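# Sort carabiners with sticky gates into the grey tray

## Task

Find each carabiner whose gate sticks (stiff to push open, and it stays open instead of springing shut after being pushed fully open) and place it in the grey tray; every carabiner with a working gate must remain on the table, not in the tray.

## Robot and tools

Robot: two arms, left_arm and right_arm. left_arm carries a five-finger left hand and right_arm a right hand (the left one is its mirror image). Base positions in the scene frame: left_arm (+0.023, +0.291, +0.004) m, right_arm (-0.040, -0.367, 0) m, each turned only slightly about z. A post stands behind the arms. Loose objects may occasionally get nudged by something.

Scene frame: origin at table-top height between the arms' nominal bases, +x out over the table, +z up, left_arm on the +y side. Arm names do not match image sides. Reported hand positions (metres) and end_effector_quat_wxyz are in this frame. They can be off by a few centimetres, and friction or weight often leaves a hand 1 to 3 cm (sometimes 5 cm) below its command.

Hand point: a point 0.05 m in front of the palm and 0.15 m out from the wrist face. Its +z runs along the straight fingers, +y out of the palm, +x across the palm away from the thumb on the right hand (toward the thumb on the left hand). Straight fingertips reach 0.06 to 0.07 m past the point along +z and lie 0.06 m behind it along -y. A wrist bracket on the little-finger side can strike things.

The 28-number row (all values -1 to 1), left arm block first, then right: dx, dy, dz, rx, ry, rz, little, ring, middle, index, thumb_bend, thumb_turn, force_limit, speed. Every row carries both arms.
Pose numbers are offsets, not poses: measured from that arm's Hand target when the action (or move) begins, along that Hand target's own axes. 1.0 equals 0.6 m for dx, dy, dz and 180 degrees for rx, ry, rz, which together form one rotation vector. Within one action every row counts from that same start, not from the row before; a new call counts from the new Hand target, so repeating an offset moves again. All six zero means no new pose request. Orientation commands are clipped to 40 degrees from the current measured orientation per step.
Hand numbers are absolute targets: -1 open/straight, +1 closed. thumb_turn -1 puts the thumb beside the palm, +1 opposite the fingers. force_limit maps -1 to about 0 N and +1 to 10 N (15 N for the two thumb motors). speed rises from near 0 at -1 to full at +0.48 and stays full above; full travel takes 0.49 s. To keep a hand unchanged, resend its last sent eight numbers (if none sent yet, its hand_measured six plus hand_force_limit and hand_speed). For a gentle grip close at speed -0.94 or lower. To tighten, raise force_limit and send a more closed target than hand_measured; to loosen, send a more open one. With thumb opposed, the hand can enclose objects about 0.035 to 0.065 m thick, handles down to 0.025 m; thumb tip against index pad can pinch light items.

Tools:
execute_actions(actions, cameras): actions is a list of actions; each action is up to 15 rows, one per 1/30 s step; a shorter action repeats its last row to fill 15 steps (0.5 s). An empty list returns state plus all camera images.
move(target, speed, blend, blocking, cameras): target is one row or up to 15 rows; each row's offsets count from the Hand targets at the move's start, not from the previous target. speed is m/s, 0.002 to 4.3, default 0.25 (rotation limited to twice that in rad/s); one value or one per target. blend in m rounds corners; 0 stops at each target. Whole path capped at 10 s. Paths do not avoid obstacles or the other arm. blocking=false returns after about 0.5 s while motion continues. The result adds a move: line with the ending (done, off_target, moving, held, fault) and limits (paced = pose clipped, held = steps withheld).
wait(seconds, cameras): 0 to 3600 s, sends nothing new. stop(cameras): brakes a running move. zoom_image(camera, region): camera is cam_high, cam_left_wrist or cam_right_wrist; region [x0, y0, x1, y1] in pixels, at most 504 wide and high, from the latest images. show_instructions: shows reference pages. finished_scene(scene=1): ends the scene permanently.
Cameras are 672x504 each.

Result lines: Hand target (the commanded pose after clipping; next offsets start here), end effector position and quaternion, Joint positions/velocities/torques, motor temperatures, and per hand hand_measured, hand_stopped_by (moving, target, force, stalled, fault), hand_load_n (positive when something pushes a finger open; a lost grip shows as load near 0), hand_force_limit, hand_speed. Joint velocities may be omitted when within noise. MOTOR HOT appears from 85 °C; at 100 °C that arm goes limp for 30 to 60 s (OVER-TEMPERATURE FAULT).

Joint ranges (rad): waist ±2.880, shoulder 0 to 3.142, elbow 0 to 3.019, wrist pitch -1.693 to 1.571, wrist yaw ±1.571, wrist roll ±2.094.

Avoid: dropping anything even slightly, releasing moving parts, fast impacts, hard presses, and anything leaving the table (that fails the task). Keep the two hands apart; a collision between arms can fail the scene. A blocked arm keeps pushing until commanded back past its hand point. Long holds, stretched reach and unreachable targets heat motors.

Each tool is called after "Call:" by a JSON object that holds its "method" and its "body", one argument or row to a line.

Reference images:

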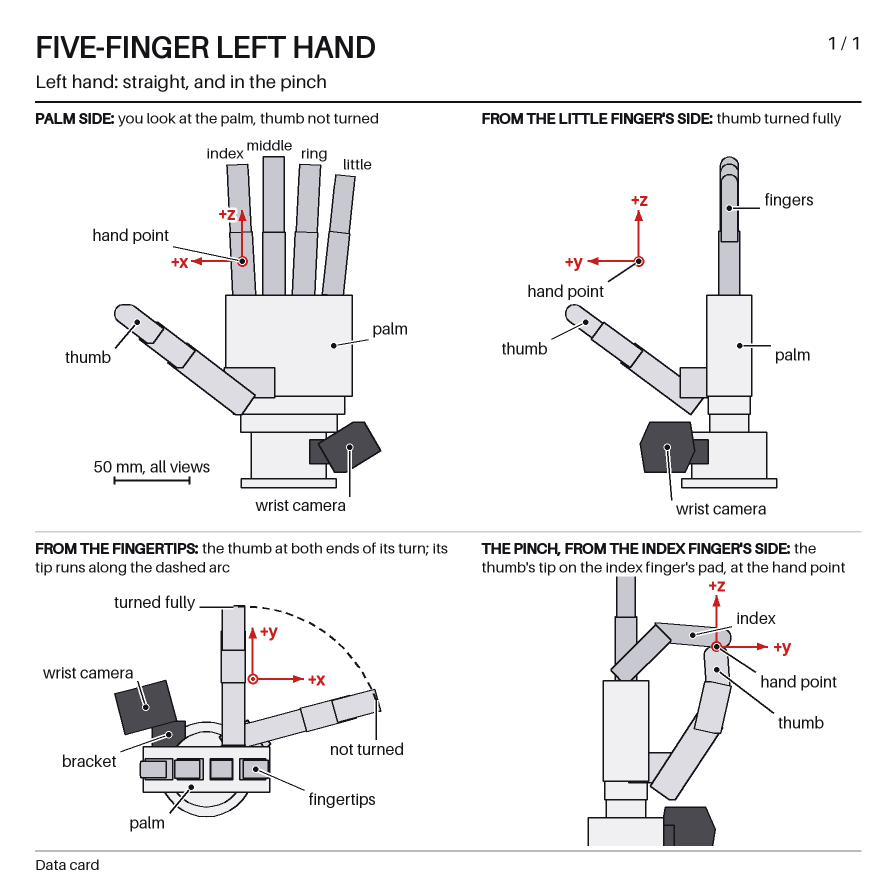

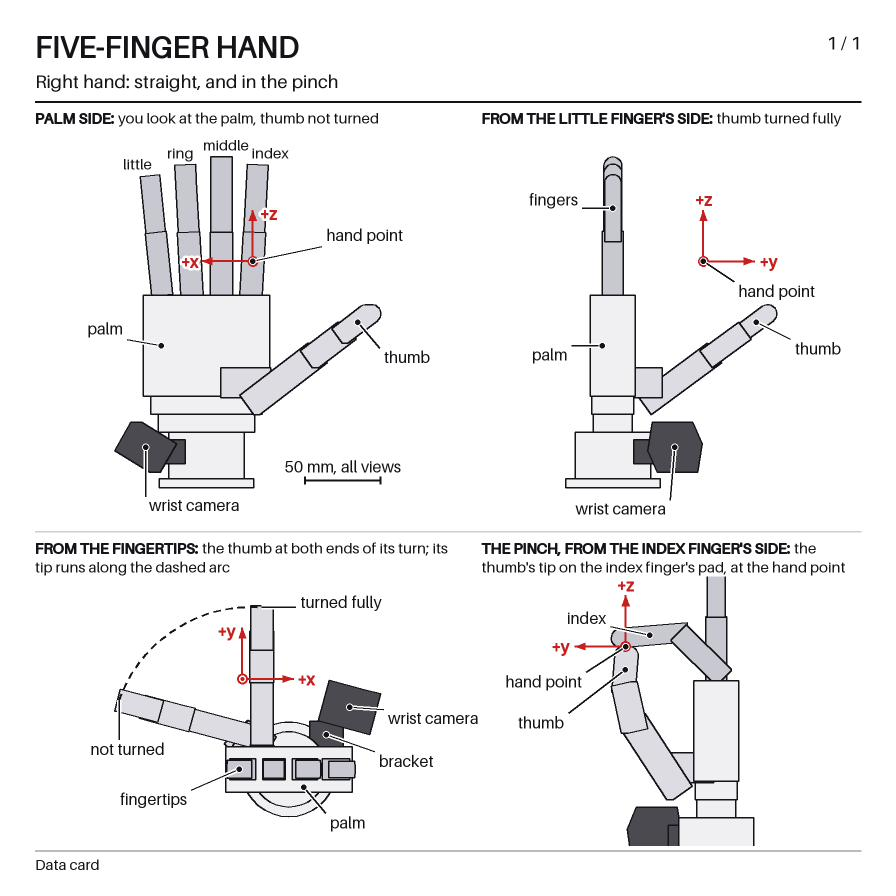

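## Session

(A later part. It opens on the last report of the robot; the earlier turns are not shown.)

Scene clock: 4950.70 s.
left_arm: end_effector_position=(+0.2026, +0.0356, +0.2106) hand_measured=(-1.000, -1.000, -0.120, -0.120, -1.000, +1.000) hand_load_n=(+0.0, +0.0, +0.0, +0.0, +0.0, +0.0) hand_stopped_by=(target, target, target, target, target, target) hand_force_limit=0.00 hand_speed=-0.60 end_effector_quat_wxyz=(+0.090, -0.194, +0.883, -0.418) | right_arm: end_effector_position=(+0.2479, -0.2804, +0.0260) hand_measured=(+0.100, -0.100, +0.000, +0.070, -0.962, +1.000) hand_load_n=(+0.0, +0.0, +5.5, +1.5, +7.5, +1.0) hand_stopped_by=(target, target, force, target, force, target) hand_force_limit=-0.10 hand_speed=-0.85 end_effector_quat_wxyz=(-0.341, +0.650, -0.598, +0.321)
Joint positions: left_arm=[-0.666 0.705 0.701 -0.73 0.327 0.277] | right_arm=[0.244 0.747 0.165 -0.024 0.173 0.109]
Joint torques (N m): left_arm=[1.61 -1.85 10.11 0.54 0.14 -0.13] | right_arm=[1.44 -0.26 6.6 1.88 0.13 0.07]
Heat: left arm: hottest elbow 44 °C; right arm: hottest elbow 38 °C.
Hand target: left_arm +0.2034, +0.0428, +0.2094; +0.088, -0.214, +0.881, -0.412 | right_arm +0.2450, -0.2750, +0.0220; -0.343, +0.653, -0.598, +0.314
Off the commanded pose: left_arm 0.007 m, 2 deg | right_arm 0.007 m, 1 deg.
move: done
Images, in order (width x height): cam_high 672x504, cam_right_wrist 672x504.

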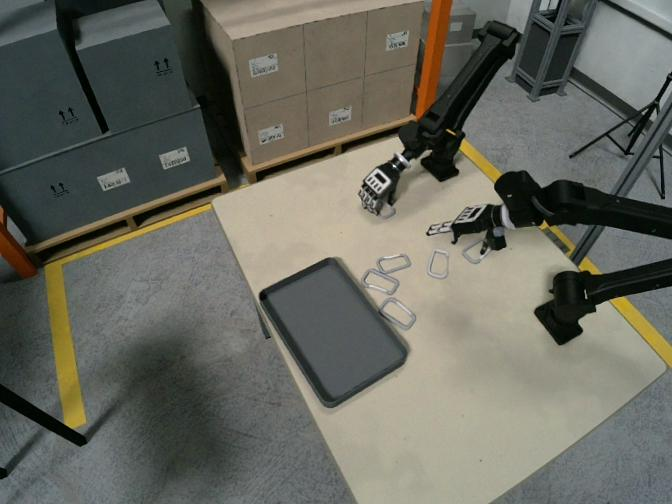

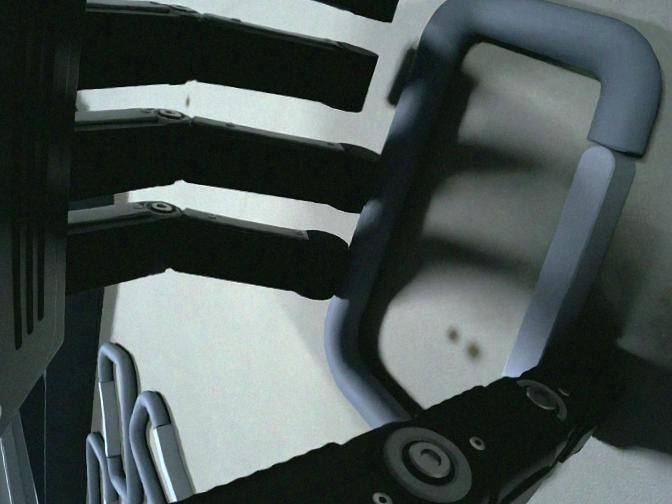

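Call:
{"method": "move", "body": {
  "target": [
    [0,0,0,0,0,0,-1,-1,-0.12,-0.12,-1,1,0,-0.6,-0.083,-0.0042,0.006,0,0,0,0.1,-0.1,0.04,0.07,-0.96,1,-0.1,-0.85]
  ],
  "speed": 0.08,
  "cameras": ["cam_right_wrist"]
}}

Call:
{"method": "execute_actions", "body": {
  "actions": [
    [[0,0,0,0,0,0,-1,-1,-0.12,-0.12,-1,1,0,-0.6,0,0,0,0,0,0,-0.3,-0.1,0.04,0.07,-1,1,0.5,-0.85]],
    [[0,0,0,0,0,0,-1,-1,-0.12,-0.12,-1,1,0,-0.6,0,0,0,0,0,0,-0.3,-0.3,-0.3,-0.3,-1,1,0.5,-0.7]],
    [[0,0,0,0,0,0,-1,-1,-0.12,-0.12,-1,1,0,-0.6,0,0,0,0,0,0,-0.3,-0.3,-0.3,-0.3,-1,1,0.5,-0.7]]
  ],
  "cameras": ["cam_right_wrist"]
}}

Scene clock: 4962.87 s.
left_arm: end_effector_position=(+0.2026, +0.0356, +0.2106) hand_measured=(-1.000, -1.000, -0.120, -0.120, -1.000, +1.000) hand_load_n=(+0.0, +0.0, +0.0, +0.0, +0.0, +0.0) hand_stopped_by=(target, target, target, target, target, target) hand_force_limit=0.00 hand_speed=-0.60 end_effector_quat_wxyz=(+0.090, -0.194, +0.883, -0.418) | right_arm: end_effector_position=(+0.2452, -0.2348, +0.0262) hand_measured=(+0.100, -0.100, +0.000, +0.070, -0.962, +1.000) hand_load_n=(+0.0, +0.0, +4.0, +0.5, +8.5, +0.0) hand_stopped_by=(target, target, force, target, force, target) hand_force_limit=-0.10 hand_speed=-0.85 end_effector_quat_wxyz=(-0.343, +0.648, -0.597, +0.326)
Joint positions: left_arm=[-0.666 0.705 0.701 -0.73 0.327 0.277] | right_arm=[0.495 0.839 0.196 0.005 0.384 0.256]
Joint torques (N m): left_arm=[1.61 -1.79 10.13 0.54 0.14 -0.13] | right_arm=[1.32 0.38 7.57 1.88 0.01 0.16]
Heat: left arm: hottest elbow 44 °C; right arm: hottest elbow 39 °C.
Hand target: left_arm +0.2034, +0.0428, +0.2094; +0.088, -0.214, +0.881, -0.412 | right_arm +0.2450, -0.2249, +0.0220; -0.343, +0.653, -0.598, +0.314
Off the commanded pose: left_arm 0.007 m, 2 deg | right_arm 0.011 m, 1 deg.
move: off_target (right_arm)

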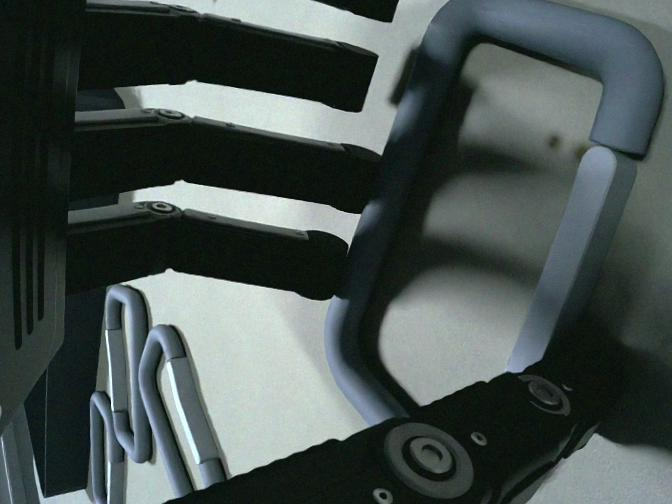

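Scene clock: 4964.67 s.
left_arm: end_effector_position=(+0.2026, +0.0356, +0.2106) hand_measured=(-1.000, -1.000, -0.120, -0.120, -1.000, +1.000) hand_load_n=(+0.0, +0.0, +0.0, +0.0, +0.0, +0.0) hand_stopped_by=(target, target, target, target, target, target) hand_force_limit=0.00 hand_speed=-0.60 end_effector_quat_wxyz=(+0.090, -0.194, +0.883, -0.418) | right_arm: end_effector_position=(+0.2449, -0.2334, +0.0252) hand_measured=(-0.300, -0.300, -0.300, -0.300, -1.000, +1.000) hand_load_n=(+0.0, +0.0, +0.0, +0.0, +0.0, -1.5) hand_stopped_by=(target, target, target, target, target, target) hand_force_limit=0.50 hand_speed=-0.70 end_effector_quat_wxyz=(-0.344, +0.647, -0.599, +0.323)
Joint positions: left_arm=[-0.666 0.705 0.701 -0.73 0.327 0.277] | right_arm=[0.498 0.845 0.196 0.008 0.385 0.266]
Joint torques (N m): left_arm=[1.61 -1.9 10.11 0.53 0.14 -0.13] | right_arm=[1.38 -0.09 7.46 1.78 0.03 0.06]
Heat: left arm: hottest elbow 44 °C; right arm: hottest elbow 38 °C.
Hand target: left_arm +0.2034, +0.0428, +0.2094; +0.088, -0.214, +0.881, -0.412 | right_arm +0.2450, -0.2250, +0.0220; -0.343, +0.653, -0.598, +0.314
Off the commanded pose: left_arm 0.007 m, 2 deg | right_arm 0.009 m, 1 deg.

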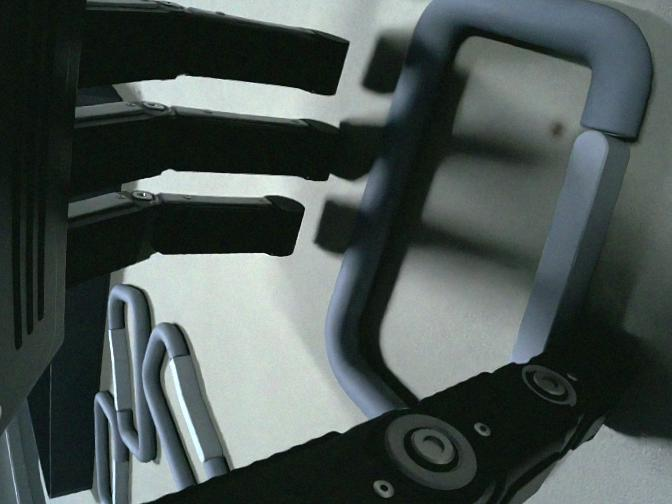

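Call:
{"method": "move", "body": {
  "target": [
    [0,0,0,0,0,0,-1,-1,-0.3,-0.3,-1,1,0,-0.6,0,-0.1646,-0.1136,0,0,0,-1,-1,-0.3,-0.3,-1,1,0,-0.6],
    [0,0,0,0,0,0,-1,-1,-0.3,-0.3,-1,1,0,-0.6,0.2377,-0.4734,0.1578,0,0.0777,0.0536,-1,-1,-0.3,-0.3,-1,1,0,-0.6]
  ],
  "speed": [0.1,0.25],
  "blend": [0.02,0],
  "cameras": ["cam_high"]
}}

Scene clock: 4984.30 s.
left_arm: end_effector_position=(+0.2026, +0.0356, +0.2106) hand_measured=(-1.000, -1.000, -0.300, -0.300, -1.000, +1.000) hand_load_n=(+0.0, +0.0, +0.0, +0.0, +0.0, +0.0) hand_stopped_by=(target, target, target, target, target, target) hand_force_limit=0.00 hand_speed=-0.60 end_effector_quat_wxyz=(+0.090, -0.194, +0.883, -0.418) | right_arm: end_effector_position=(+0.4738, -0.3449, +0.1807) hand_measured=(-1.000, -1.000, -0.300, -0.300, -1.000, +1.000) hand_load_n=(+0.0, +0.0, +0.0, +0.0, +0.0, +0.0) hand_stopped_by=(target, target, target, target, target, target) hand_force_limit=0.00 hand_speed=-0.60 end_effector_quat_wxyz=(+0.274, -0.566, +0.696, -0.346)
Joint positions: left_arm=[-0.666 0.705 0.701 -0.73 0.327 0.277] | right_arm=[0.007 1.264 0.949 -0.358 0.209 0.152]
Joint torques (N m): left_arm=[1.55 -1.85 10.1 0.54 0.14 -0.13] | right_arm=[-0.85 -7.3 10.93 2.48 0.01 -0.15]
Heat: left arm: hottest elbow 44 °C; right arm: hottest elbow 39 °C.
Hand target: left_arm +0.2034, +0.0428, +0.2094; +0.088, -0.214, +0.881, -0.412 | right_arm +0.4957, -0.3459, +0.2024; +0.293, -0.557, +0.688, -0.362
Off the commanded pose: left_arm 0.007 m, 2 deg | right_arm 0.031 m, 3 deg.
move: off_target (right_arm); blend cut to 0 m at target 1

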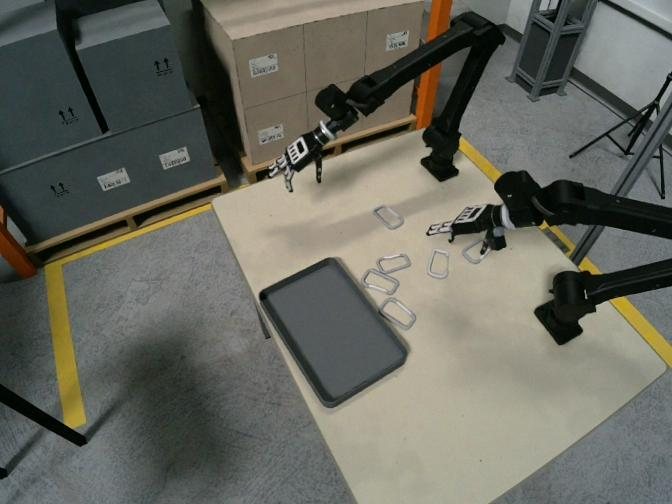

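Call:
{"method": "move", "body": {
  "target": [
    [0.1518,-0.1447,0.2728,0,-0.17,-0.1431,-1,-1,-0.3,-0.3,-1,1,0,-0.6,0,0,0,0,0,0,-1,-1,-0.3,-0.3,-1,1,0,-0.6],
    [0.1907,-0.1828,0.4218,0,-0.2933,-0.2469,-1,-1,-0.3,-0.3,-1,1,0,-0.6,0,0,0,0,0,0,-1,-1,-0.3,-0.3,-1,1,0,-0.6]
  ],
  "speed": 0.25,
  "blend": [0.03,0],
  "cameras": ["cam_high","cam_left_wrist"]
}}

Scene clock: 4997.47 s.
left_arm: end_effector_position=(+0.2242, -0.2239, +0.1134) hand_measured=(-1.000, -1.000, -0.300, -0.300, -1.000, +1.000) hand_load_n=(+0.0, -0.5, +0.0, -0.5, +0.0, +0.0) hand_stopped_by=(target, target, target, target, target, target) hand_force_limit=0.00 hand_speed=-0.60 end_effector_quat_wxyz=(-0.315, +0.673, -0.616, +0.260) | right_arm: end_effector_position=(+0.4738, -0.3449, +0.1807) hand_measured=(-1.000, -1.000, -0.300, -0.300, -1.000, +1.000) hand_load_n=(-0.5, +0.0, +0.0, +0.0, +0.0, +0.0) hand_stopped_by=(target, target, target, target, target, target) hand_force_limit=0.00 hand_speed=-0.60 end_effector_quat_wxyz=(+0.274, -0.566, +0.696, -0.346)
Joint positions: left_arm=[-1.335 1.731 1.372 -1.157 -0.841 -1.448] | right_arm=[0.007 1.264 0.949 -0.358 0.209 0.152]
Joint torques (N m): left_arm=[-0.73 -15.15 13.33 -0.58 -0.88 -0.12] | right_arm=[-1.03 -7.18 10.85 2.48 -0.01 -0.16]
Heat: left arm: hottest elbow 44 °C; right arm: hottest elbow 42 °C.
Hand target: left_arm +0.2187, -0.2454, +0.1326; -0.304, +0.677, -0.610, +0.279 | right_arm +0.4957, -0.3459, +0.2024; +0.293, -0.557, +0.688, -0.362
Off the commanded pose: left_arm 0.029 m, 3 deg | right_arm 0.031 m, 3 deg.
move: off_target (left_arm)

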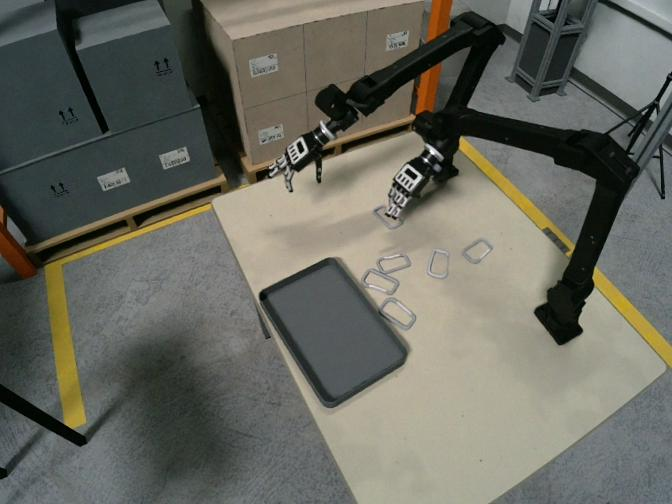

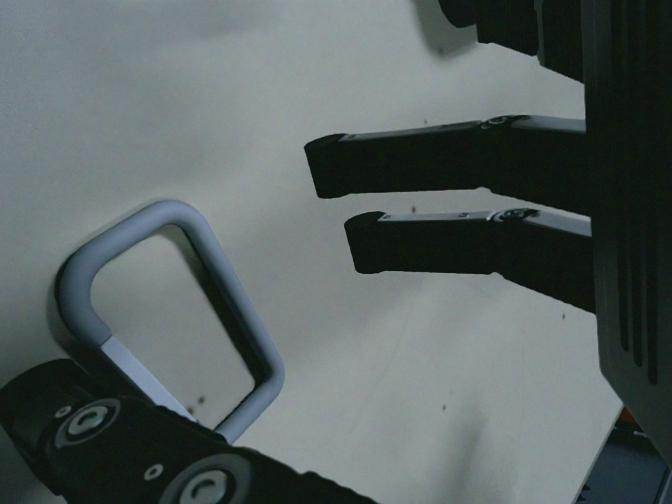

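Call:
{"method": "move", "body": {
  "target": [
    [0.0457,0.0402,0.0997,0.037,0,0,-1,-1,-0.3,-0.3,-1,1,0,-0.6,0,0,0,0,0,0,-1,-1,-0.3,-0.3,-1,1,0,-0.6]
  ],
  "speed": 0.12,
  "cameras": ["cam_left_wrist"]
}}

Scene clock: 5009.33 s.
left_arm: end_effector_position=(+0.2486, -0.2469, +0.0566) hand_measured=(-1.000, -1.000, -0.300, -0.300, -1.000, +1.000) hand_load_n=(+0.0, +0.0, +0.0, +0.0, +0.0, +0.0) hand_stopped_by=(target, target, target, target, target, target) hand_force_limit=0.00 hand_speed=-0.60 end_effector_quat_wxyz=(-0.356, +0.657, -0.597, +0.291) | right_arm: end_effector_position=(+0.4738, -0.3449, +0.1807) hand_measured=(-1.000, -1.000, -0.300, -0.300, -1.000, +1.000) hand_load_n=(+0.0, +0.0, +0.0, +0.0, +0.0, +0.0) hand_stopped_by=(target, target, target, target, target, target) hand_force_limit=0.00 hand_speed=-0.60 end_effector_quat_wxyz=(+0.274, -0.566, +0.696, -0.346)
Joint positions: left_arm=[-1.335 1.871 1.372 -1.014 -0.955 -1.448] | right_arm=[0.007 1.264 0.949 -0.358 0.209 0.152]
Joint torques (N m): left_arm=[0.26 -17.38 11.86 0.88 -0.96 0.21] | right_arm=[-0.79 -7.36 10.86 2.43 0.01 -0.16]
Motor temperatures (°C): left_arm=[27 28 43 28 27 28] | right_arm=[28 29 45 26 26 27]
Heat: left arm: hottest elbow 43 °C; right arm: hottest elbow 45 °C.
Hand target: left_arm +0.2504, -0.2702, +0.0753; -0.343, +0.658, -0.593, +0.314 | right_arm +0.4957, -0.3459, +0.2024; +0.293, -0.557, +0.688, -0.362
Off the commanded pose: left_arm 0.030 m, 3 deg | right_arm 0.031 m, 3 deg.
move: off_target (left_arm)

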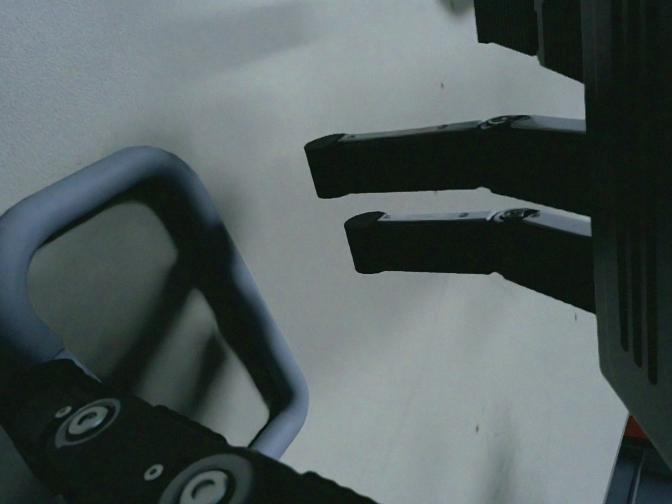

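Call:
{"method": "move", "body": {
  "target": [
    [-0.0083,0.0804,0.0567,0,0,0,-1,-1,-0.3,-0.3,-1,1,0,-0.6,0,0,0,0,0,0,-1,-1,-0.3,-0.3,-1,1,0,-0.6]
  ],
  "speed": 0.06,
  "cameras": ["cam_left_wrist"]
}}

Scene clock: 5028.50 s.
left_arm: end_effector_position=(+0.2503, -0.2663, +0.0255) hand_measured=(-1.000, -1.000, -0.300, -0.300, -1.000, +1.000) hand_load_n=(+0.0, +0.0, +0.0, +0.0, +0.0, -0.5) hand_stopped_by=(target, target, target, target, target, target) hand_force_limit=0.00 hand_speed=-0.60 end_effector_quat_wxyz=(-0.340, +0.663, -0.587, +0.317) | right_arm: end_effector_position=(+0.4738, -0.3449, +0.1807) hand_measured=(-1.000, -1.000, -0.300, -0.300, -1.000, +1.000) hand_load_n=(+0.0, +0.0, +0.0, +0.0, +0.0, +0.0) hand_stopped_by=(target, target, target, target, target, target) hand_force_limit=0.00 hand_speed=-0.60 end_effector_quat_wxyz=(+0.274, -0.566, +0.696, -0.346)
Joint positions: left_arm=[-1.34 1.925 1.35 -0.872 -0.961 -1.445] | right_arm=[0.007 1.264 0.949 -0.358 0.209 0.152]
Joint torques (N m): left_arm=[0.5 -16.56 7.17 1.01 -0.7 0.21] | right_arm=[-0.79 -7.12 10.91 2.41 -0.01 -0.15]
Heat: left arm: hottest elbow 42 °C; right arm: hottest elbow 47 °C.
Hand target: left_arm +0.2505, -0.2655, +0.0162; -0.343, +0.658, -0.593, +0.314 | right_arm +0.4957, -0.3459, +0.2024; +0.293, -0.557, +0.688, -0.362
Off the commanded pose: left_arm 0.009 m, 1 deg | right_arm 0.031 m, 3 deg.
move: done

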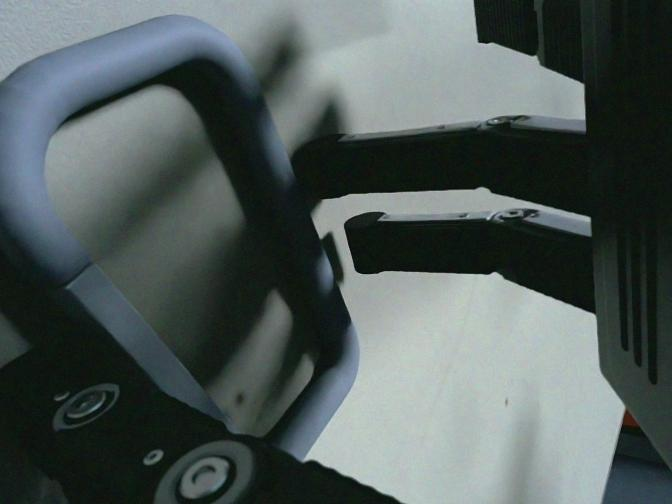

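Call:
{"method": "move", "body": {
  "target": [
    [0,-0.0685,-0.0474,0,0,0,-1,-1,-0.3,-0.3,-1,1,0,-0.6,0,0,0,0,0,0,-1,-1,-0.3,-0.3,-1,1,0,-0.6],
    [-0.0283,-0.0685,-0.0474,0,-0.0457,-0.0316,-1,-1,-0.3,-0.3,-1,1,0,-0.6,0,0,0,0,0,0,-1,-1,-0.3,-0.3,-1,1,0,-0.6],
    [-0.0283,0,0,0,-0.0457,-0.0316,-1,-1,-0.3,-0.3,-1,1,0,-0.6,0,0,0,0,0,0,-1,-1,-0.3,-0.3,-1,1,0,-0.6]
  ],
  "speed": 0.06,
  "cameras": ["cam_left_wrist"]
}}

Scene clock: 5051.20 s.
left_arm: end_effector_position=(+0.2507, -0.2397, +0.0249) hand_measured=(-1.000, -1.000, -0.300, -0.300, -1.000, +1.000) hand_load_n=(+0.0, +0.0, +0.0, +0.0, -1.0, -1.0) hand_stopped_by=(target, target, target, target, target, target) hand_force_limit=0.00 hand_speed=-0.60 end_effector_quat_wxyz=(-0.375, +0.702, -0.538, +0.275) | right_arm: end_effector_position=(+0.4738, -0.3449, +0.1807) hand_measured=(-1.000, -1.000, -0.300, -0.300, -1.000, +1.000) hand_load_n=(+0.0, +0.0, +0.0, +0.0, +0.0, +0.0) hand_stopped_by=(target, target, target, target, target, target) hand_force_limit=0.00 hand_speed=-0.60 end_effector_quat_wxyz=(+0.274, -0.566, +0.696, -0.346)
Joint positions: left_arm=[-1.34 1.969 1.422 -1.169 -0.961 -1.726] | right_arm=[0.007 1.264 0.949 -0.358 0.209 0.152]
Joint torques (N m): left_arm=[-0.03 -16.21 8.18 0.79 -0.57 -0.11] | right_arm=[-0.67 -7.53 10.81 2.47 -0.03 -0.15]
Heat: left arm: hottest elbow 41 °C; right arm: hottest elbow 49 °C.
Hand target: left_arm +0.2488, -0.2487, +0.0161; -0.368, +0.707, -0.533, +0.283 | right_arm +0.4957, -0.3459, +0.2024; +0.293, -0.557, +0.688, -0.362
Off the commanded pose: left_arm 0.013 m, 1 deg | right_arm 0.031 m, 3 deg.
move: off_target (left_arm)

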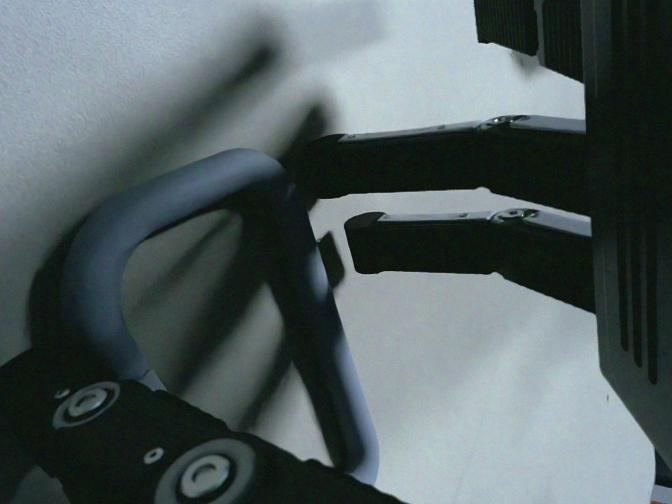

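Call:
{"method": "move", "body": {
  "target": [
    [0,-0.0685,-0.0474,0,0,0,-1,-1,-0.3,-0.3,-1,1,0,-0.6,0,0,0,0,0,0,-1,-1,-0.3,-0.3,-1,1,0,-0.6],
    [0.0067,-0.0685,-0.0474,0,0,0,-1,-1,-0.3,-0.3,-1,1,0,-0.6,0,0,0,0,0,0,-1,-1,-0.3,-0.3,-1,1,0,-0.6],
    [0.0067,0,0,0,0,0,-1,-1,-0.3,-0.3,-1,1,0,-0.6,0,0,0,0,0,0,-1,-1,-0.3,-0.3,-1,1,0,-0.6]
  ],
  "speed": 0.06,
  "cameras": ["cam_left_wrist"]
}}

Scene clock: 5064.10 s.
left_arm: end_effector_position=(+0.2508, -0.2441, +0.0251) hand_measured=(-1.000, -1.000, -0.300, -0.300, -1.000, +1.000) hand_load_n=(+0.0, +0.0, +0.0, +0.0, -1.0, -1.5) hand_stopped_by=(target, target, target, target, target, target) hand_force_limit=0.00 hand_speed=-0.60 end_effector_quat_wxyz=(-0.376, +0.702, -0.538, +0.276) | right_arm: end_effector_position=(+0.4738, -0.3449, +0.1807) hand_measured=(-1.000, -1.000, -0.300, -0.300, -1.000, +1.000) hand_load_n=(+0.0, +0.0, +0.0, +0.0, +0.0, +0.0) hand_stopped_by=(target, target, target, target, target, target) hand_force_limit=0.00 hand_speed=-0.60 end_effector_quat_wxyz=(+0.274, -0.566, +0.696, -0.346)
Joint positions: left_arm=[-1.341 1.978 1.438 -1.176 -0.963 -1.728] | right_arm=[0.007 1.264 0.949 -0.358 0.209 0.152]
Joint torques (N m): left_arm=[0.03 -16.56 8.1 0.84 -0.53 -0.09] | right_arm=[-0.73 -7 10.88 2.43 0.01 -0.15]
Motor temperatures (°C): left_arm=[27 29 41 28 27 28] | right_arm=[28 30 50 26 26 27]
Heat: left arm: hottest elbow 41 °C; right arm: hottest elbow 50 °C.
Hand target: left_arm +0.2499, -0.2525, +0.0161; -0.368, +0.707, -0.533, +0.283 | right_arm +0.4957, -0.3459, +0.2024; +0.293, -0.557, +0.688, -0.362
Off the commanded pose: left_arm 0.012 m, 1 deg | right_arm 0.031 m, 3 deg.
move: off_target (left_arm)

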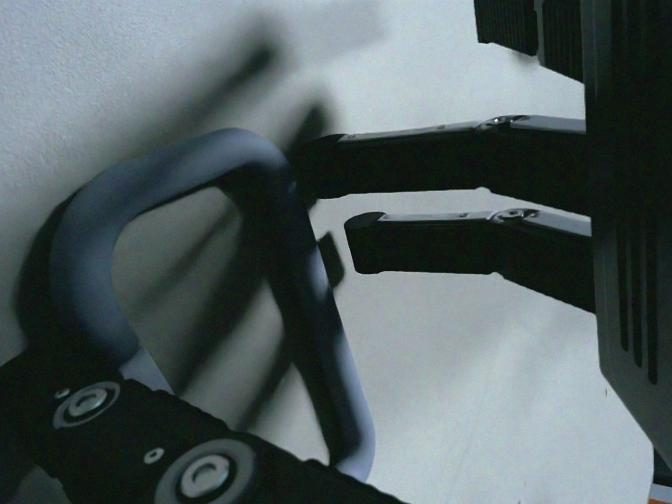

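Call:
{"method": "move", "body": {
  "target": [
    [0,-0.0685,-0.0474,0,0,0,-1,-1,-0.3,-0.3,-1,1,0,-0.6,0,0,0,0,0,0,-1,-1,-0.3,-0.3,-1,1,0,-0.6],
    [0.0125,-0.0685,-0.0474,0,0,0,-1,-1,-0.3,-0.3,-1,1,0,-0.6,0,0,0,0,0,0,-1,-1,-0.3,-0.3,-1,1,0,-0.6],
    [0.0125,0,0,0,0,0,-1,-1,-0.3,-0.3,-1,1,0,-0.6,0,0,0,0,0,0,-1,-1,-0.3,-0.3,-1,1,0,-0.6]
  ],
  "speed": 0.06,
  "cameras": ["cam_left_wrist"]
}}

Scene clock: 5073.83 s.
left_arm: end_effector_position=(+0.2523, -0.2519, +0.0251) hand_measured=(-1.000, -1.000, -0.300, -0.300, -1.000, +1.000) hand_load_n=(+0.0, +0.0, +0.0, +0.0, -0.5, -1.0) hand_stopped_by=(target, target, target, target, target, target) hand_force_limit=0.00 hand_speed=-0.60 end_effector_quat_wxyz=(-0.375, +0.702, -0.538, +0.277) | right_arm: end_effector_position=(+0.4738, -0.3449, +0.1807) hand_measured=(-1.000, -1.000, -0.300, -0.300, -1.000, +1.000) hand_load_n=(+0.0, +0.0, +0.0, +0.0, +0.0, +0.0) hand_stopped_by=(target, target, target, target, target, target) hand_force_limit=0.00 hand_speed=-0.60 end_effector_quat_wxyz=(+0.274, -0.566, +0.696, -0.346)
Joint positions: left_arm=[-1.341 1.995 1.465 -1.185 -0.963 -1.728] | right_arm=[0.007 1.264 0.949 -0.358 0.209 0.152]
Joint torques (N m): left_arm=[0.09 -16.85 8.12 0.83 -0.53 -0.06] | right_arm=[-0.97 -7.3 10.85 2.58 0.02 -0.19]
Heat: left arm: hottest elbow 41 °C; right arm: hottest elbow 50 °C.
Hand target: left_arm +0.2519, -0.2598, +0.0161; -0.368, +0.707, -0.533, +0.283 | right_arm +0.4957, -0.3459, +0.2024; +0.293, -0.557, +0.688, -0.362
Off the commanded pose: left_arm 0.012 m, 1 deg | right_arm 0.031 m, 3 deg.
move: off_target (left_arm)

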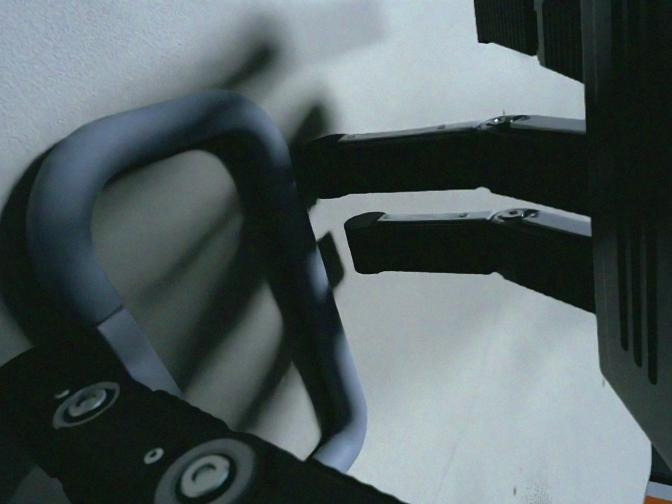

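Call:
{"method": "move", "body": {
  "target": [
    [0,-0.0685,-0.0474,0,0,0,-1,-1,-0.3,-0.3,-1,1,0,-0.6,0,0,0,0,0,0,-1,-1,-0.3,-0.3,-1,1,0,-0.6],
    [-0.005,-0.0685,-0.0474,0,0,0,-1,-1,-0.3,-0.3,-1,1,0,-0.6,0,0,0,0,0,0,-1,-1,-0.3,-0.3,-1,1,0,-0.6],
    [-0.005,0.0,0,0,0,0,-1,-1,-0.3,-0.3,-1,1,0,-0.6,0,0,0,0,0,0,-1,-1,-0.3,-0.3,-1,1,0,-0.6]
  ],
  "speed": 0.06,
  "cameras": ["cam_left_wrist"]
}}

Scene clock: 5082.93 s.
left_arm: end_effector_position=(+0.2522, -0.2549, +0.0253) hand_measured=(-1.000, -1.000, -0.300, -0.300, -1.000, +1.000) hand_load_n=(-0.5, +0.0, +0.0, +0.0, -1.0, -0.5) hand_stopped_by=(target, target, target, target, target, target) hand_force_limit=0.00 hand_speed=-0.60 end_effector_quat_wxyz=(-0.372, +0.704, -0.536, +0.282) | right_arm: end_effector_position=(+0.4738, -0.3449, +0.1807) hand_measured=(-1.000, -1.000, -0.300, -0.300, -1.000, +1.000) hand_load_n=(+0.0, -0.5, +0.0, +0.0, +0.0, +0.0) hand_stopped_by=(target, target, target, target, target, target) hand_force_limit=0.00 hand_speed=-0.60 end_effector_quat_wxyz=(+0.274, -0.566, +0.696, -0.346)
Joint positions: left_arm=[-1.343 1.995 1.465 -1.174 -0.964 -1.729] | right_arm=[0.007 1.264 0.949 -0.358 0.209 0.152]
Joint torques (N m): left_arm=[0.09 -17.38 7.25 0.55 -0.47 -0.06] | right_arm=[-0.85 -7.65 10.89 2.41 -0.01 -0.15]
Heat: left arm: hottest elbow 42 °C; right arm: hottest elbow 51 °C.
Hand target: left_arm +0.2511, -0.2569, +0.0161; -0.368, +0.707, -0.533, +0.283 | right_arm +0.4957, -0.3459, +0.2024; +0.293, -0.557, +0.688, -0.362
Off the commanded pose: left_arm 0.009 m, 1 deg | right_arm 0.031 m, 3 deg.
move: done

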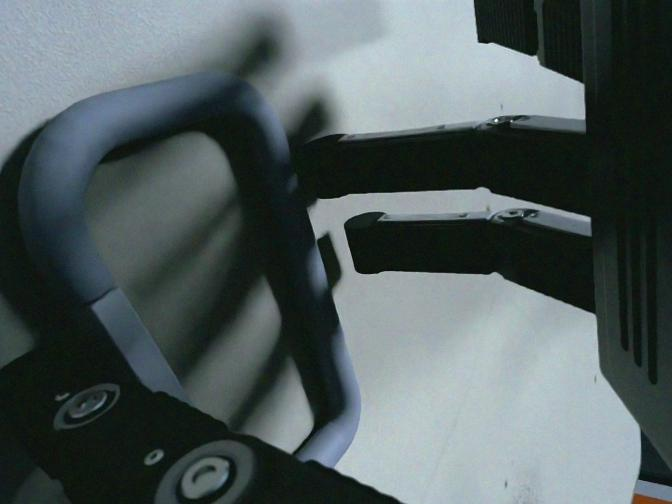

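Call:
{"method": "move", "body": {
  "target": [
    [0,-0.0685,-0.0474,0,0,0,-1,-1,-0.3,-0.3,-1,1,0,-0.6,0,0,0,0,0,0,-1,-1,-0.3,-0.3,-1,1,0,-0.6],
    [-0.0125,-0.0685,-0.0474,0,0,0,-1,-1,-0.3,-0.3,-1,1,0,-0.6,0,0,0,0,0,0,-1,-1,-0.3,-0.3,-1,1,0,-0.6],
    [-0.0125,0.0,0,0,0,0,-1,-1,-0.3,-0.3,-1,1,0,-0.6,0,0,0,0,0,0,-1,-1,-0.3,-0.3,-1,1,0,-0.6]
  ],
  "speed": 0.06,
  "cameras": ["cam_left_wrist"]
}}

Scene clock: 5092.10 s.
left_arm: end_effector_position=(+0.2511, -0.2470, +0.0249) hand_measured=(-1.000, -1.000, -0.300, -0.300, -1.000, +1.000) hand_load_n=(+0.0, +0.0, +0.0, +0.0, +0.5, -0.5) hand_stopped_by=(target, target, target, target, target, target) hand_force_limit=0.00 hand_speed=-0.60 end_effector_quat_wxyz=(-0.373, +0.703, -0.536, +0.281) | right_arm: end_effector_position=(+0.4738, -0.3449, +0.1807) hand_measured=(-1.000, -1.000, -0.300, -0.300, -1.000, +1.000) hand_load_n=(-0.5, +0.0, +0.0, +0.0, +0.0, +0.0) hand_stopped_by=(target, target, target, target, target, target) hand_force_limit=0.00 hand_speed=-0.60 end_effector_quat_wxyz=(+0.274, -0.566, +0.696, -0.346)
Joint positions: left_arm=[-1.343 1.98 1.438 -1.165 -0.966 -1.731] | right_arm=[0.007 1.264 0.949 -0.358 0.209 0.152]
Joint torques (N m): left_arm=[-0.09 -17.08 7.17 0.55 -0.38 -0.06] | right_arm=[-1.08 -7.06 10.91 2.41 -0.01 -0.13]
Heat: left arm: hottest elbow 41 °C; right arm: hottest elbow 51 °C.
Hand target: left_arm +0.2491, -0.2496, +0.0161; -0.368, +0.707, -0.533, +0.283 | right_arm +0.4957, -0.3459, +0.2024; +0.293, -0.557, +0.688, -0.362
Off the commanded pose: left_arm 0.009 m, 1 deg | right_arm 0.031 m, 3 deg.
move: done

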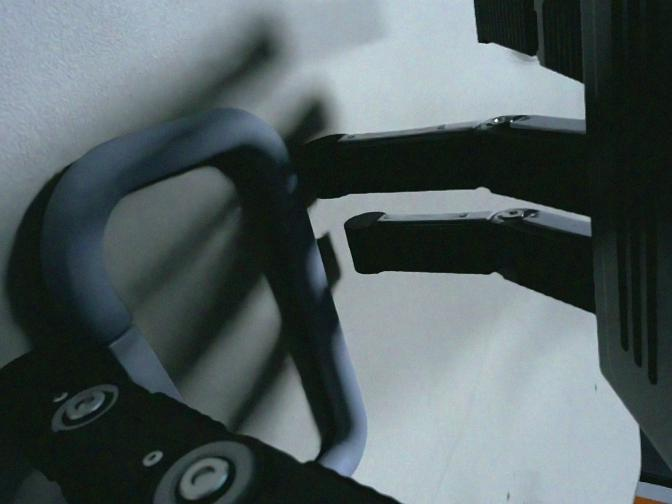

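Call:
{"method": "execute_actions", "body": {
  "actions": [
    [[0,0,0,0,0,0,-1,-1,-0.3,0.1,-1,0.97,-0.3,-0.85,0,0,0,0,0,0,-1,-1,-0.3,-0.3,-1,1,0,-0.6]],
    [[0,0,0,0,0,0,-1,-1,0,0.1,-1,0.97,-0.3,-0.85,0,0,0,0,0,0,-1,-1,-0.3,-0.3,-1,1,0,-0.6]],
    [[0,0,0,0,0,0,-1,-1,0,0.1,-1,0.97,-0.3,-0.85,0,0,0,0,0,0,-1,-1,-0.3,-0.3,-1,1,0,-0.6]]
  ],
  "cameras": ["cam_left_wrist"]
}}

Scene clock: 5098.77 s.
left_arm: end_effector_position=(+0.2555, -0.2452, +0.0251) hand_measured=(-1.000, -1.000, -0.024, +0.072, -1.000, +0.970) hand_load_n=(+0.0, +0.0, +5.5, +3.5, +0.0, -2.5) hand_stopped_by=(target, target, force, force, target, target) hand_force_limit=-0.30 hand_speed=-0.85 end_effector_quat_wxyz=(-0.375, +0.705, -0.533, +0.280) | right_arm: end_effector_position=(+0.4738, -0.3449, +0.1807) hand_measured=(-1.000, -1.000, -0.300, -0.300, -1.000, +1.000) hand_load_n=(+0.0, +0.0, +0.0, +0.0, +0.0, +0.0) hand_stopped_by=(target, target, target, target, target, target) hand_force_limit=0.00 hand_speed=-0.60 end_effector_quat_wxyz=(+0.274, -0.566, +0.696, -0.346)
Joint positions: left_arm=[-1.335 1.98 1.438 -1.165 -0.968 -1.731] | right_arm=[0.007 1.264 0.949 -0.358 0.209 0.152]
Joint torques (N m): left_arm=[-0.03 -17.2 7.17 0.57 -0.32 -0.06] | right_arm=[-0.56 -7.12 10.97 2.48 -0.01 -0.17]
Heat: left arm: hottest elbow 41 °C; right arm: hottest elbow 51 °C.
Hand target: left_arm +0.2491, -0.2496, +0.0161; -0.368, +0.707, -0.533, +0.283 | right_arm +0.4957, -0.3459, +0.2024; +0.293, -0.557, +0.688, -0.362
Off the commanded pose: left_arm 0.012 m, 1 deg | right_arm 0.031 m, 3 deg.

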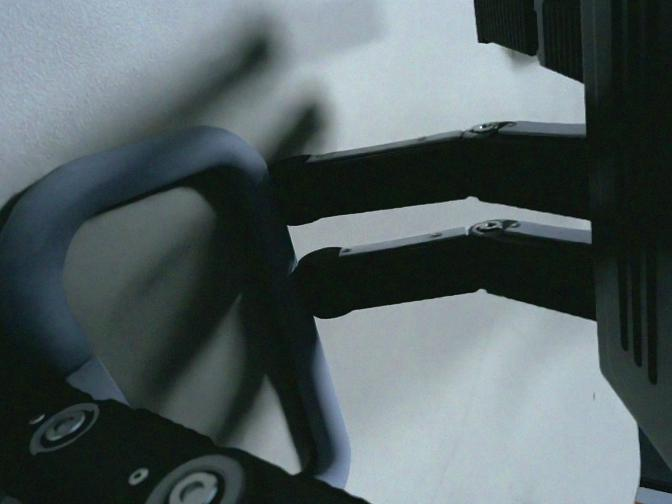

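Call:
{"method": "execute_actions", "body": {
  "actions": [
    [[0,0,0,0,0,0,-1,-1,0.02,0.12,-1,0.97,0.3,-0.85,0,0,0,0,0,0,-1,-1,-0.3,-0.3,-1,1,0,-0.6]],
    [[0,0,0,0,0,0,-1,-1,0.02,0.12,-0.9,0.97,0.8,-0.9,0,0,0,0,0,0,-1,-1,-0.3,-0.3,-1,1,0,-0.6]],
    [[0,0,0,0,0,0,-1,-1,0.02,0.12,-0.9,0.97,0.8,-0.9,0,0,0,0,0,0,-1,-1,-0.3,-0.3,-1,1,0,-0.6]]
  ],
  "cameras": ["cam_left_wrist"]
}}

Call:
{"method": "execute_actions", "body": {
  "actions": [
    [[0,0,0,0,0,0,-1,-1,0.02,0.12,-0.83,0.97,1,-0.88,0,0,0,0,0,0,-1,-1,-0.3,-0.3,-1,1,0,-0.6]],
    [[0,0,0,0,0,0,-1,-1,0.02,0.12,-0.83,0.97,1,-0.88,0,0,0,0,0,0,-1,-1,-0.3,-0.3,-1,1,0,-0.6]]
  ],
  "cameras": ["cam_left_wrist"]
}}

Scene clock: 5108.43 s.
left_arm: end_effector_position=(+0.2555, -0.2452, +0.0251) hand_measured=(-1.000, -1.000, -0.014, +0.112, -0.908, +0.970) hand_load_n=(+0.0, +0.0, +7.0, +8.0, +11.0, -2.5) hand_stopped_by=(target, target, force, force, target, target) hand_force_limit=0.80 hand_speed=-0.90 end_effector_quat_wxyz=(-0.375, +0.705, -0.533, +0.281) | right_arm: end_effector_position=(+0.4738, -0.3449, +0.1807) hand_measured=(-1.000, -1.000, -0.300, -0.300, -1.000, +1.000) hand_load_n=(+0.0, +0.0, +0.0, +0.0, +0.0, +0.0) hand_stopped_by=(target, target, target, target, target, target) hand_force_limit=0.00 hand_speed=-0.60 end_effector_quat_wxyz=(+0.274, -0.566, +0.696, -0.346)
Joint positions: left_arm=[-1.335 1.98 1.438 -1.165 -0.968 -1.731] | right_arm=[0.007 1.264 0.949 -0.358 0.209 0.152]
Joint torques (N m): left_arm=[0.03 -17.08 7.17 0.57 -0.29 -0.06] | right_arm=[-1.03 -7.06 10.92 2.35 -0.01 -0.15]
Heat: left arm: hottest elbow 40 °C; right arm: hottest elbow 51 °C.
Hand target: left_arm +0.2491, -0.2496, +0.0161; -0.368, +0.707, -0.533, +0.283 | right_arm +0.4957, -0.3459, +0.2024; +0.293, -0.557, +0.688, -0.362
Off the commanded pose: left_arm 0.012 m, 1 deg | right_arm 0.031 m, 3 deg.

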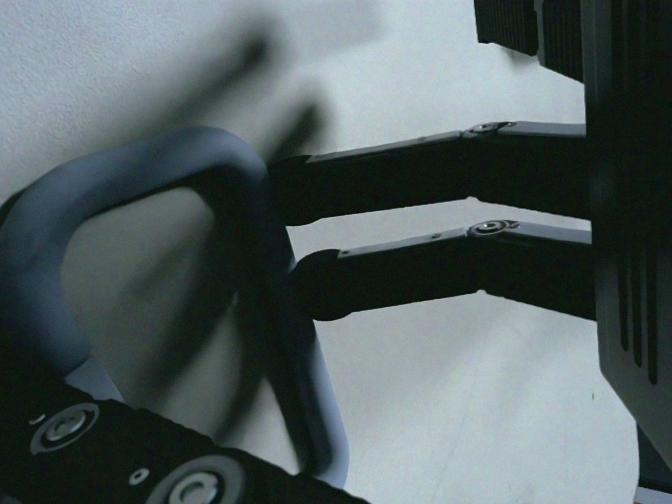

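Scene clock: 5109.73 s.
left_arm: end_effector_position=(+0.2534, -0.2466, +0.0271) hand_measured=(-1.000, -1.000, -0.014, +0.112, -0.838, +0.970) hand_load_n=(+0.0, +0.0, +14.5, +0.0, +10.0, +1.5) hand_stopped_by=(target, target, force, force, target, target) hand_force_limit=1.00 hand_speed=-0.88 end_effector_quat_wxyz=(-0.374, +0.704, -0.534, +0.283) | right_arm: end_effector_position=(+0.4738, -0.3449, +0.1807) hand_measured=(-1.000, -1.000, -0.300, -0.300, -1.000, +1.000) hand_load_n=(+0.0, +0.0, +0.0, +0.0, +0.0, +0.0) hand_stopped_by=(target, target, target, target, target, target) hand_force_limit=0.00 hand_speed=-0.60 end_effector_quat_wxyz=(+0.274, -0.566, +0.696, -0.346)
Joint positions: left_arm=[-1.34 1.977 1.438 -1.165 -0.97 -1.731] | right_arm=[0.007 1.264 0.949 -0.358 0.209 0.152]
Joint torques (N m): left_arm=[0.03 -16.97 7.17 0.55 -0.22 -0.05] | right_arm=[-1.03 -7.3 10.99 2.4 -0.03 -0.15]
Heat: left arm: hottest elbow 40 °C; right arm: hottest elbow 52 °C.
Hand target: left_arm +0.2491, -0.2496, +0.0161; -0.368, +0.707, -0.533, +0.283 | right_arm +0.4957, -0.3459, +0.2024; +0.293, -0.557, +0.688, -0.362
Off the commanded pose: left_arm 0.012 m, 1 deg | right_arm 0.031 m, 3 deg.

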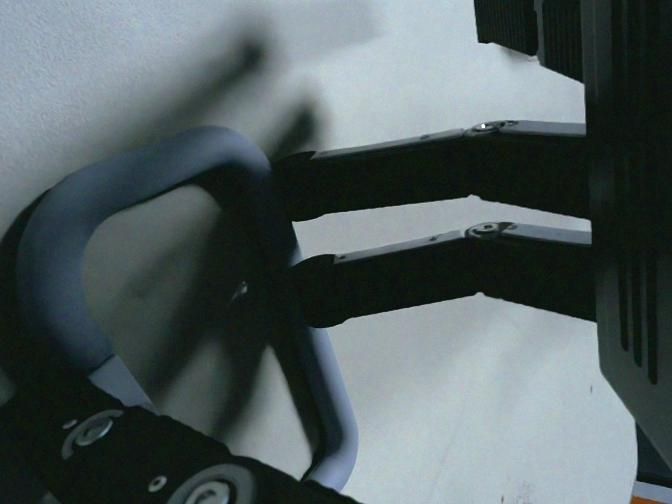

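Call:
{"method": "execute_actions", "body": {
  "actions": [
    [[0,0,0,0,0,0,-1,-1,0.02,0.12,-0.95,0.97,0.8,-0.85,0,0,0,0,0,0,-1,-1,-0.3,-0.3,-1,1,0,-0.6]],
    [[0,0,0,0,0,0,-1,-1,-0.3,-0.3,-1,0.97,0.8,-0.75,0,0,0,0,0,0,-1,-1,-0.3,-0.3,-1,1,0,-0.6]],
    [[0,0,0,0,0,0,-1,-1,-0.3,-0.3,-1,1,0.8,-0.75,0,0,0,0,0,0,-1,-1,-0.3,-0.3,-1,1,0,-0.6]]
  ],
  "cameras": ["cam_left_wrist"]
}}

Scene clock: 5116.53 s.
left_arm: end_effector_position=(+0.2488, -0.2483, +0.0258) hand_measured=(-1.000, -1.000, -0.300, -0.300, -1.000, +1.000) hand_load_n=(+0.0, +0.0, +0.0, +0.0, +0.0, +0.0) hand_stopped_by=(target, target, target, target, target, target) hand_force_limit=0.80 hand_speed=-0.75 end_effector_quat_wxyz=(-0.372, +0.703, -0.536, +0.283) | right_arm: end_effector_position=(+0.4738, -0.3449, +0.1807) hand_measured=(-1.000, -1.000, -0.300, -0.300, -1.000, +1.000) hand_load_n=(+0.0, -0.5, +0.0, +0.0, +0.0, +0.0) hand_stopped_by=(target, target, target, target, target, target) hand_force_limit=0.00 hand_speed=-0.60 end_effector_quat_wxyz=(+0.274, -0.566, +0.696, -0.346)
Joint positions: left_arm=[-1.347 1.978 1.438 -1.165 -0.966 -1.733] | right_arm=[0.007 1.264 0.949 -0.358 0.209 0.152]
Joint torques (N m): left_arm=[0.38 -17.08 7.2 0.59 -0.36 -0.04] | right_arm=[-0.85 -7.53 10.97 2.37 0.01 -0.16]
Heat: left arm: hottest elbow 39 °C; right arm: hottest elbow 52 °C.
Hand target: left_arm +0.2491, -0.2496, +0.0161; -0.368, +0.707, -0.533, +0.283 | right_arm +0.4957, -0.3459, +0.2024; +0.293, -0.557, +0.688, -0.362
Off the commanded pose: left_arm 0.010 m, 1 deg | right_arm 0.031 m, 3 deg.

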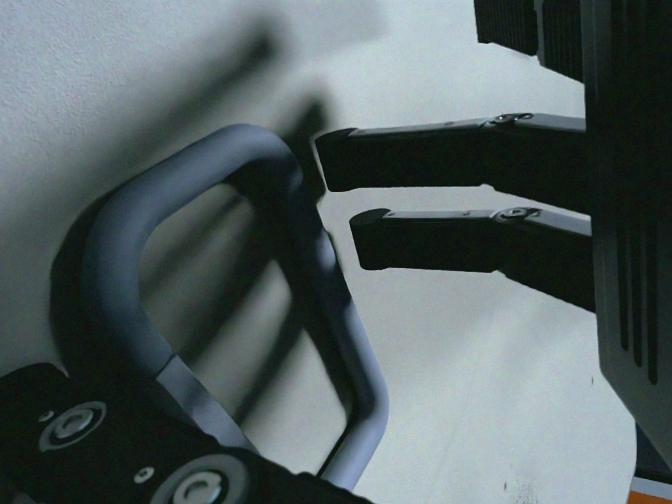

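Call:
{"method": "move", "body": {
  "target": [
    [0,-0.137,-0.095,0,0,0,-1,-1,-0.3,-0.3,-1,1,0,-0.6,0,0,0,0,0,0,-1,-1,-0.3,-0.3,-1,1,0,-0.6],
    [-0.33,-0.25,-0.2,0,0.3,0.2,-1,-1,-0.3,-0.3,-1,1,0,-0.6,0,0,0,0,0,0,-1,-1,-0.3,-0.3,-1,1,0,-0.6]
  ],
  "speed": [0.1,0.25],
  "cameras": ["cam_high"]
}}

Scene clock: 5148.30 s.
left_arm: end_effector_position=(+0.1751, -0.0660, +0.2039) hand_measured=(-1.000, -1.000, -0.300, -0.300, -1.000, +1.000) hand_load_n=(+0.0, +0.0, +0.0, +0.0, +0.0, +0.0) hand_stopped_by=(target, target, target, target, target, target) hand_force_limit=0.00 hand_speed=-0.60 end_effector_quat_wxyz=(+0.150, -0.313, +0.827, -0.442) | right_arm: end_effector_position=(+0.4738, -0.3449, +0.1807) hand_measured=(-1.000, -1.000, -0.300, -0.300, -1.000, +1.000) hand_load_n=(+0.0, -0.5, +0.0, +0.0, +0.0, +0.0) hand_stopped_by=(target, target, target, target, target, target) hand_force_limit=0.00 hand_speed=-0.60 end_effector_quat_wxyz=(+0.274, -0.566, +0.696, -0.346)
Joint positions: left_arm=[-1.134 0.839 0.692 -0.474 -0.246 -0.207] | right_arm=[0.007 1.264 0.949 -0.358 0.209 0.152]
Joint torques (N m): left_arm=[1.67 -3.96 10.11 1.57 0.16 0.22] | right_arm=[-0.62 -7.41 10.93 2.41 -0.01 -0.14]
Heat: left arm: hottest elbow 39 °C; right arm: hottest elbow 52 °C.
Hand target: left_arm +0.1820, -0.0614, +0.2063; +0.157, -0.312, +0.825, -0.445 | right_arm +0.4957, -0.3459, +0.2024; +0.293, -0.557, +0.688, -0.362
Off the commanded pose: left_arm 0.009 m, 1 deg | right_arm 0.031 m, 3 deg.
move: done

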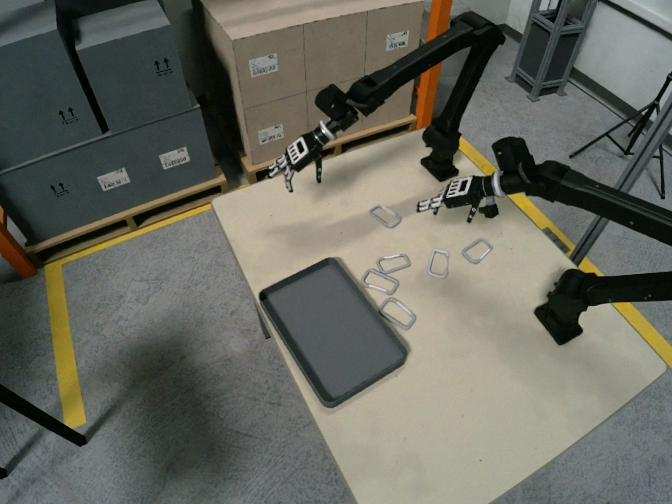

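Call:
{"method": "zoom_image", "body": {
  "camera": "cam_high",
  "region": [320, 230, 440, 350]
}}

Call:
{"method": "zoom_image", "body": {
  "camera": "cam_high",
  "region": [360, 190, 500, 300]
}}

Scaled by 4.200 from the camera's image (finer frame: 960x720).

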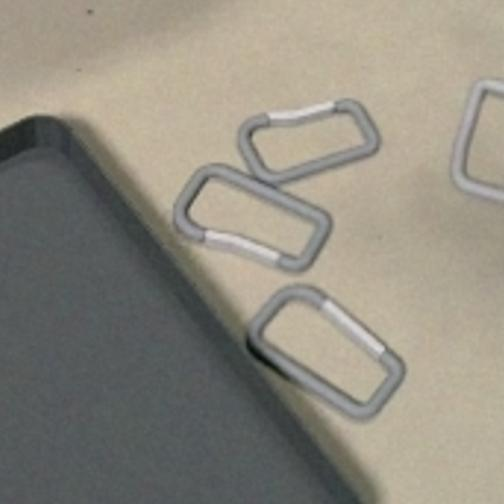

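Scaled by 3.600 from the camera's image (finer frame: 960x720).

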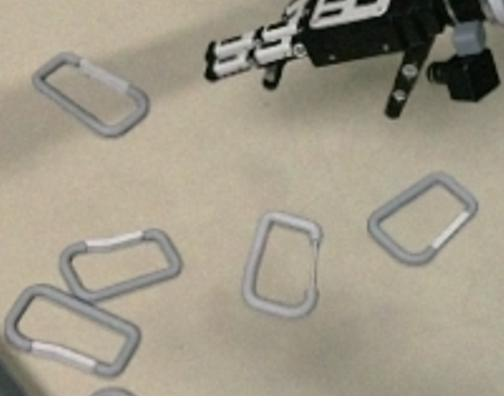

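Call:
{"method": "move", "body": {
  "target": [-0.3575,0.1344,-0.3629,0,-0.2308,-0.1544,-1,-1,-0.3,-0.3,-1,1,0,-0.6,0,0,0,0,0,0,0.98,0.98,0.98,-1,-1,-1,0,-0.3],
  "speed": 0.25,
  "cameras": []
}}

Scene clock: 5209.27 s.
left_arm: end_effector_position=(+0.1907, +0.2476, +0.2227) hand_measured=(-1.000, -1.000, -0.300, -0.300, -1.000, +1.000) hand_load_n=(+0.0, +0.0, +0.0, +0.0, +0.0, +0.0) hand_stopped_by=(target, target, target, target, target, target) hand_force_limit=0.00 hand_speed=-0.60 end_effector_quat_wxyz=(-0.308, +0.642, -0.633, +0.304) | right_arm: end_effector_position=(+0.4738, -0.3449, +0.1807) hand_measured=(+0.980, +0.980, +0.980, -1.000, -1.000, -1.000) hand_load_n=(+0.5, +0.0, +0.5, +0.0, +0.0, +0.0) hand_stopped_by=(target, target, target, target, target, target) hand_force_limit=0.00 hand_speed=-0.30 end_effector_quat_wxyz=(+0.274, -0.566, +0.696, -0.346)
Joint positions: left_arm=[-0.205 0.165 0.642 -1.17 -0.206 -0.169] | right_arm=[0.007 1.264 0.949 -0.358 0.209 0.152]
Joint torques (N m): left_arm=[1.61 4.25 14.35 2.06 0.18 0.23] | right_arm=[-0.44 -7.77 10.89 2.4 -0.02 -0.13]
Heat: left arm: hottest elbow 41 °C; right arm: hottest elbow 53 °C.
Hand target: left_arm +0.1972, +0.2504, +0.2561; -0.327, +0.633, -0.619, +0.330 | right_arm +0.4957, -0.3459, +0.2024; +0.293, -0.557, +0.688, -0.362
Off the commanded pose: left_arm 0.034 m, 4 deg | right_arm 0.031 m, 3 deg.
move: off_target (left_arm)


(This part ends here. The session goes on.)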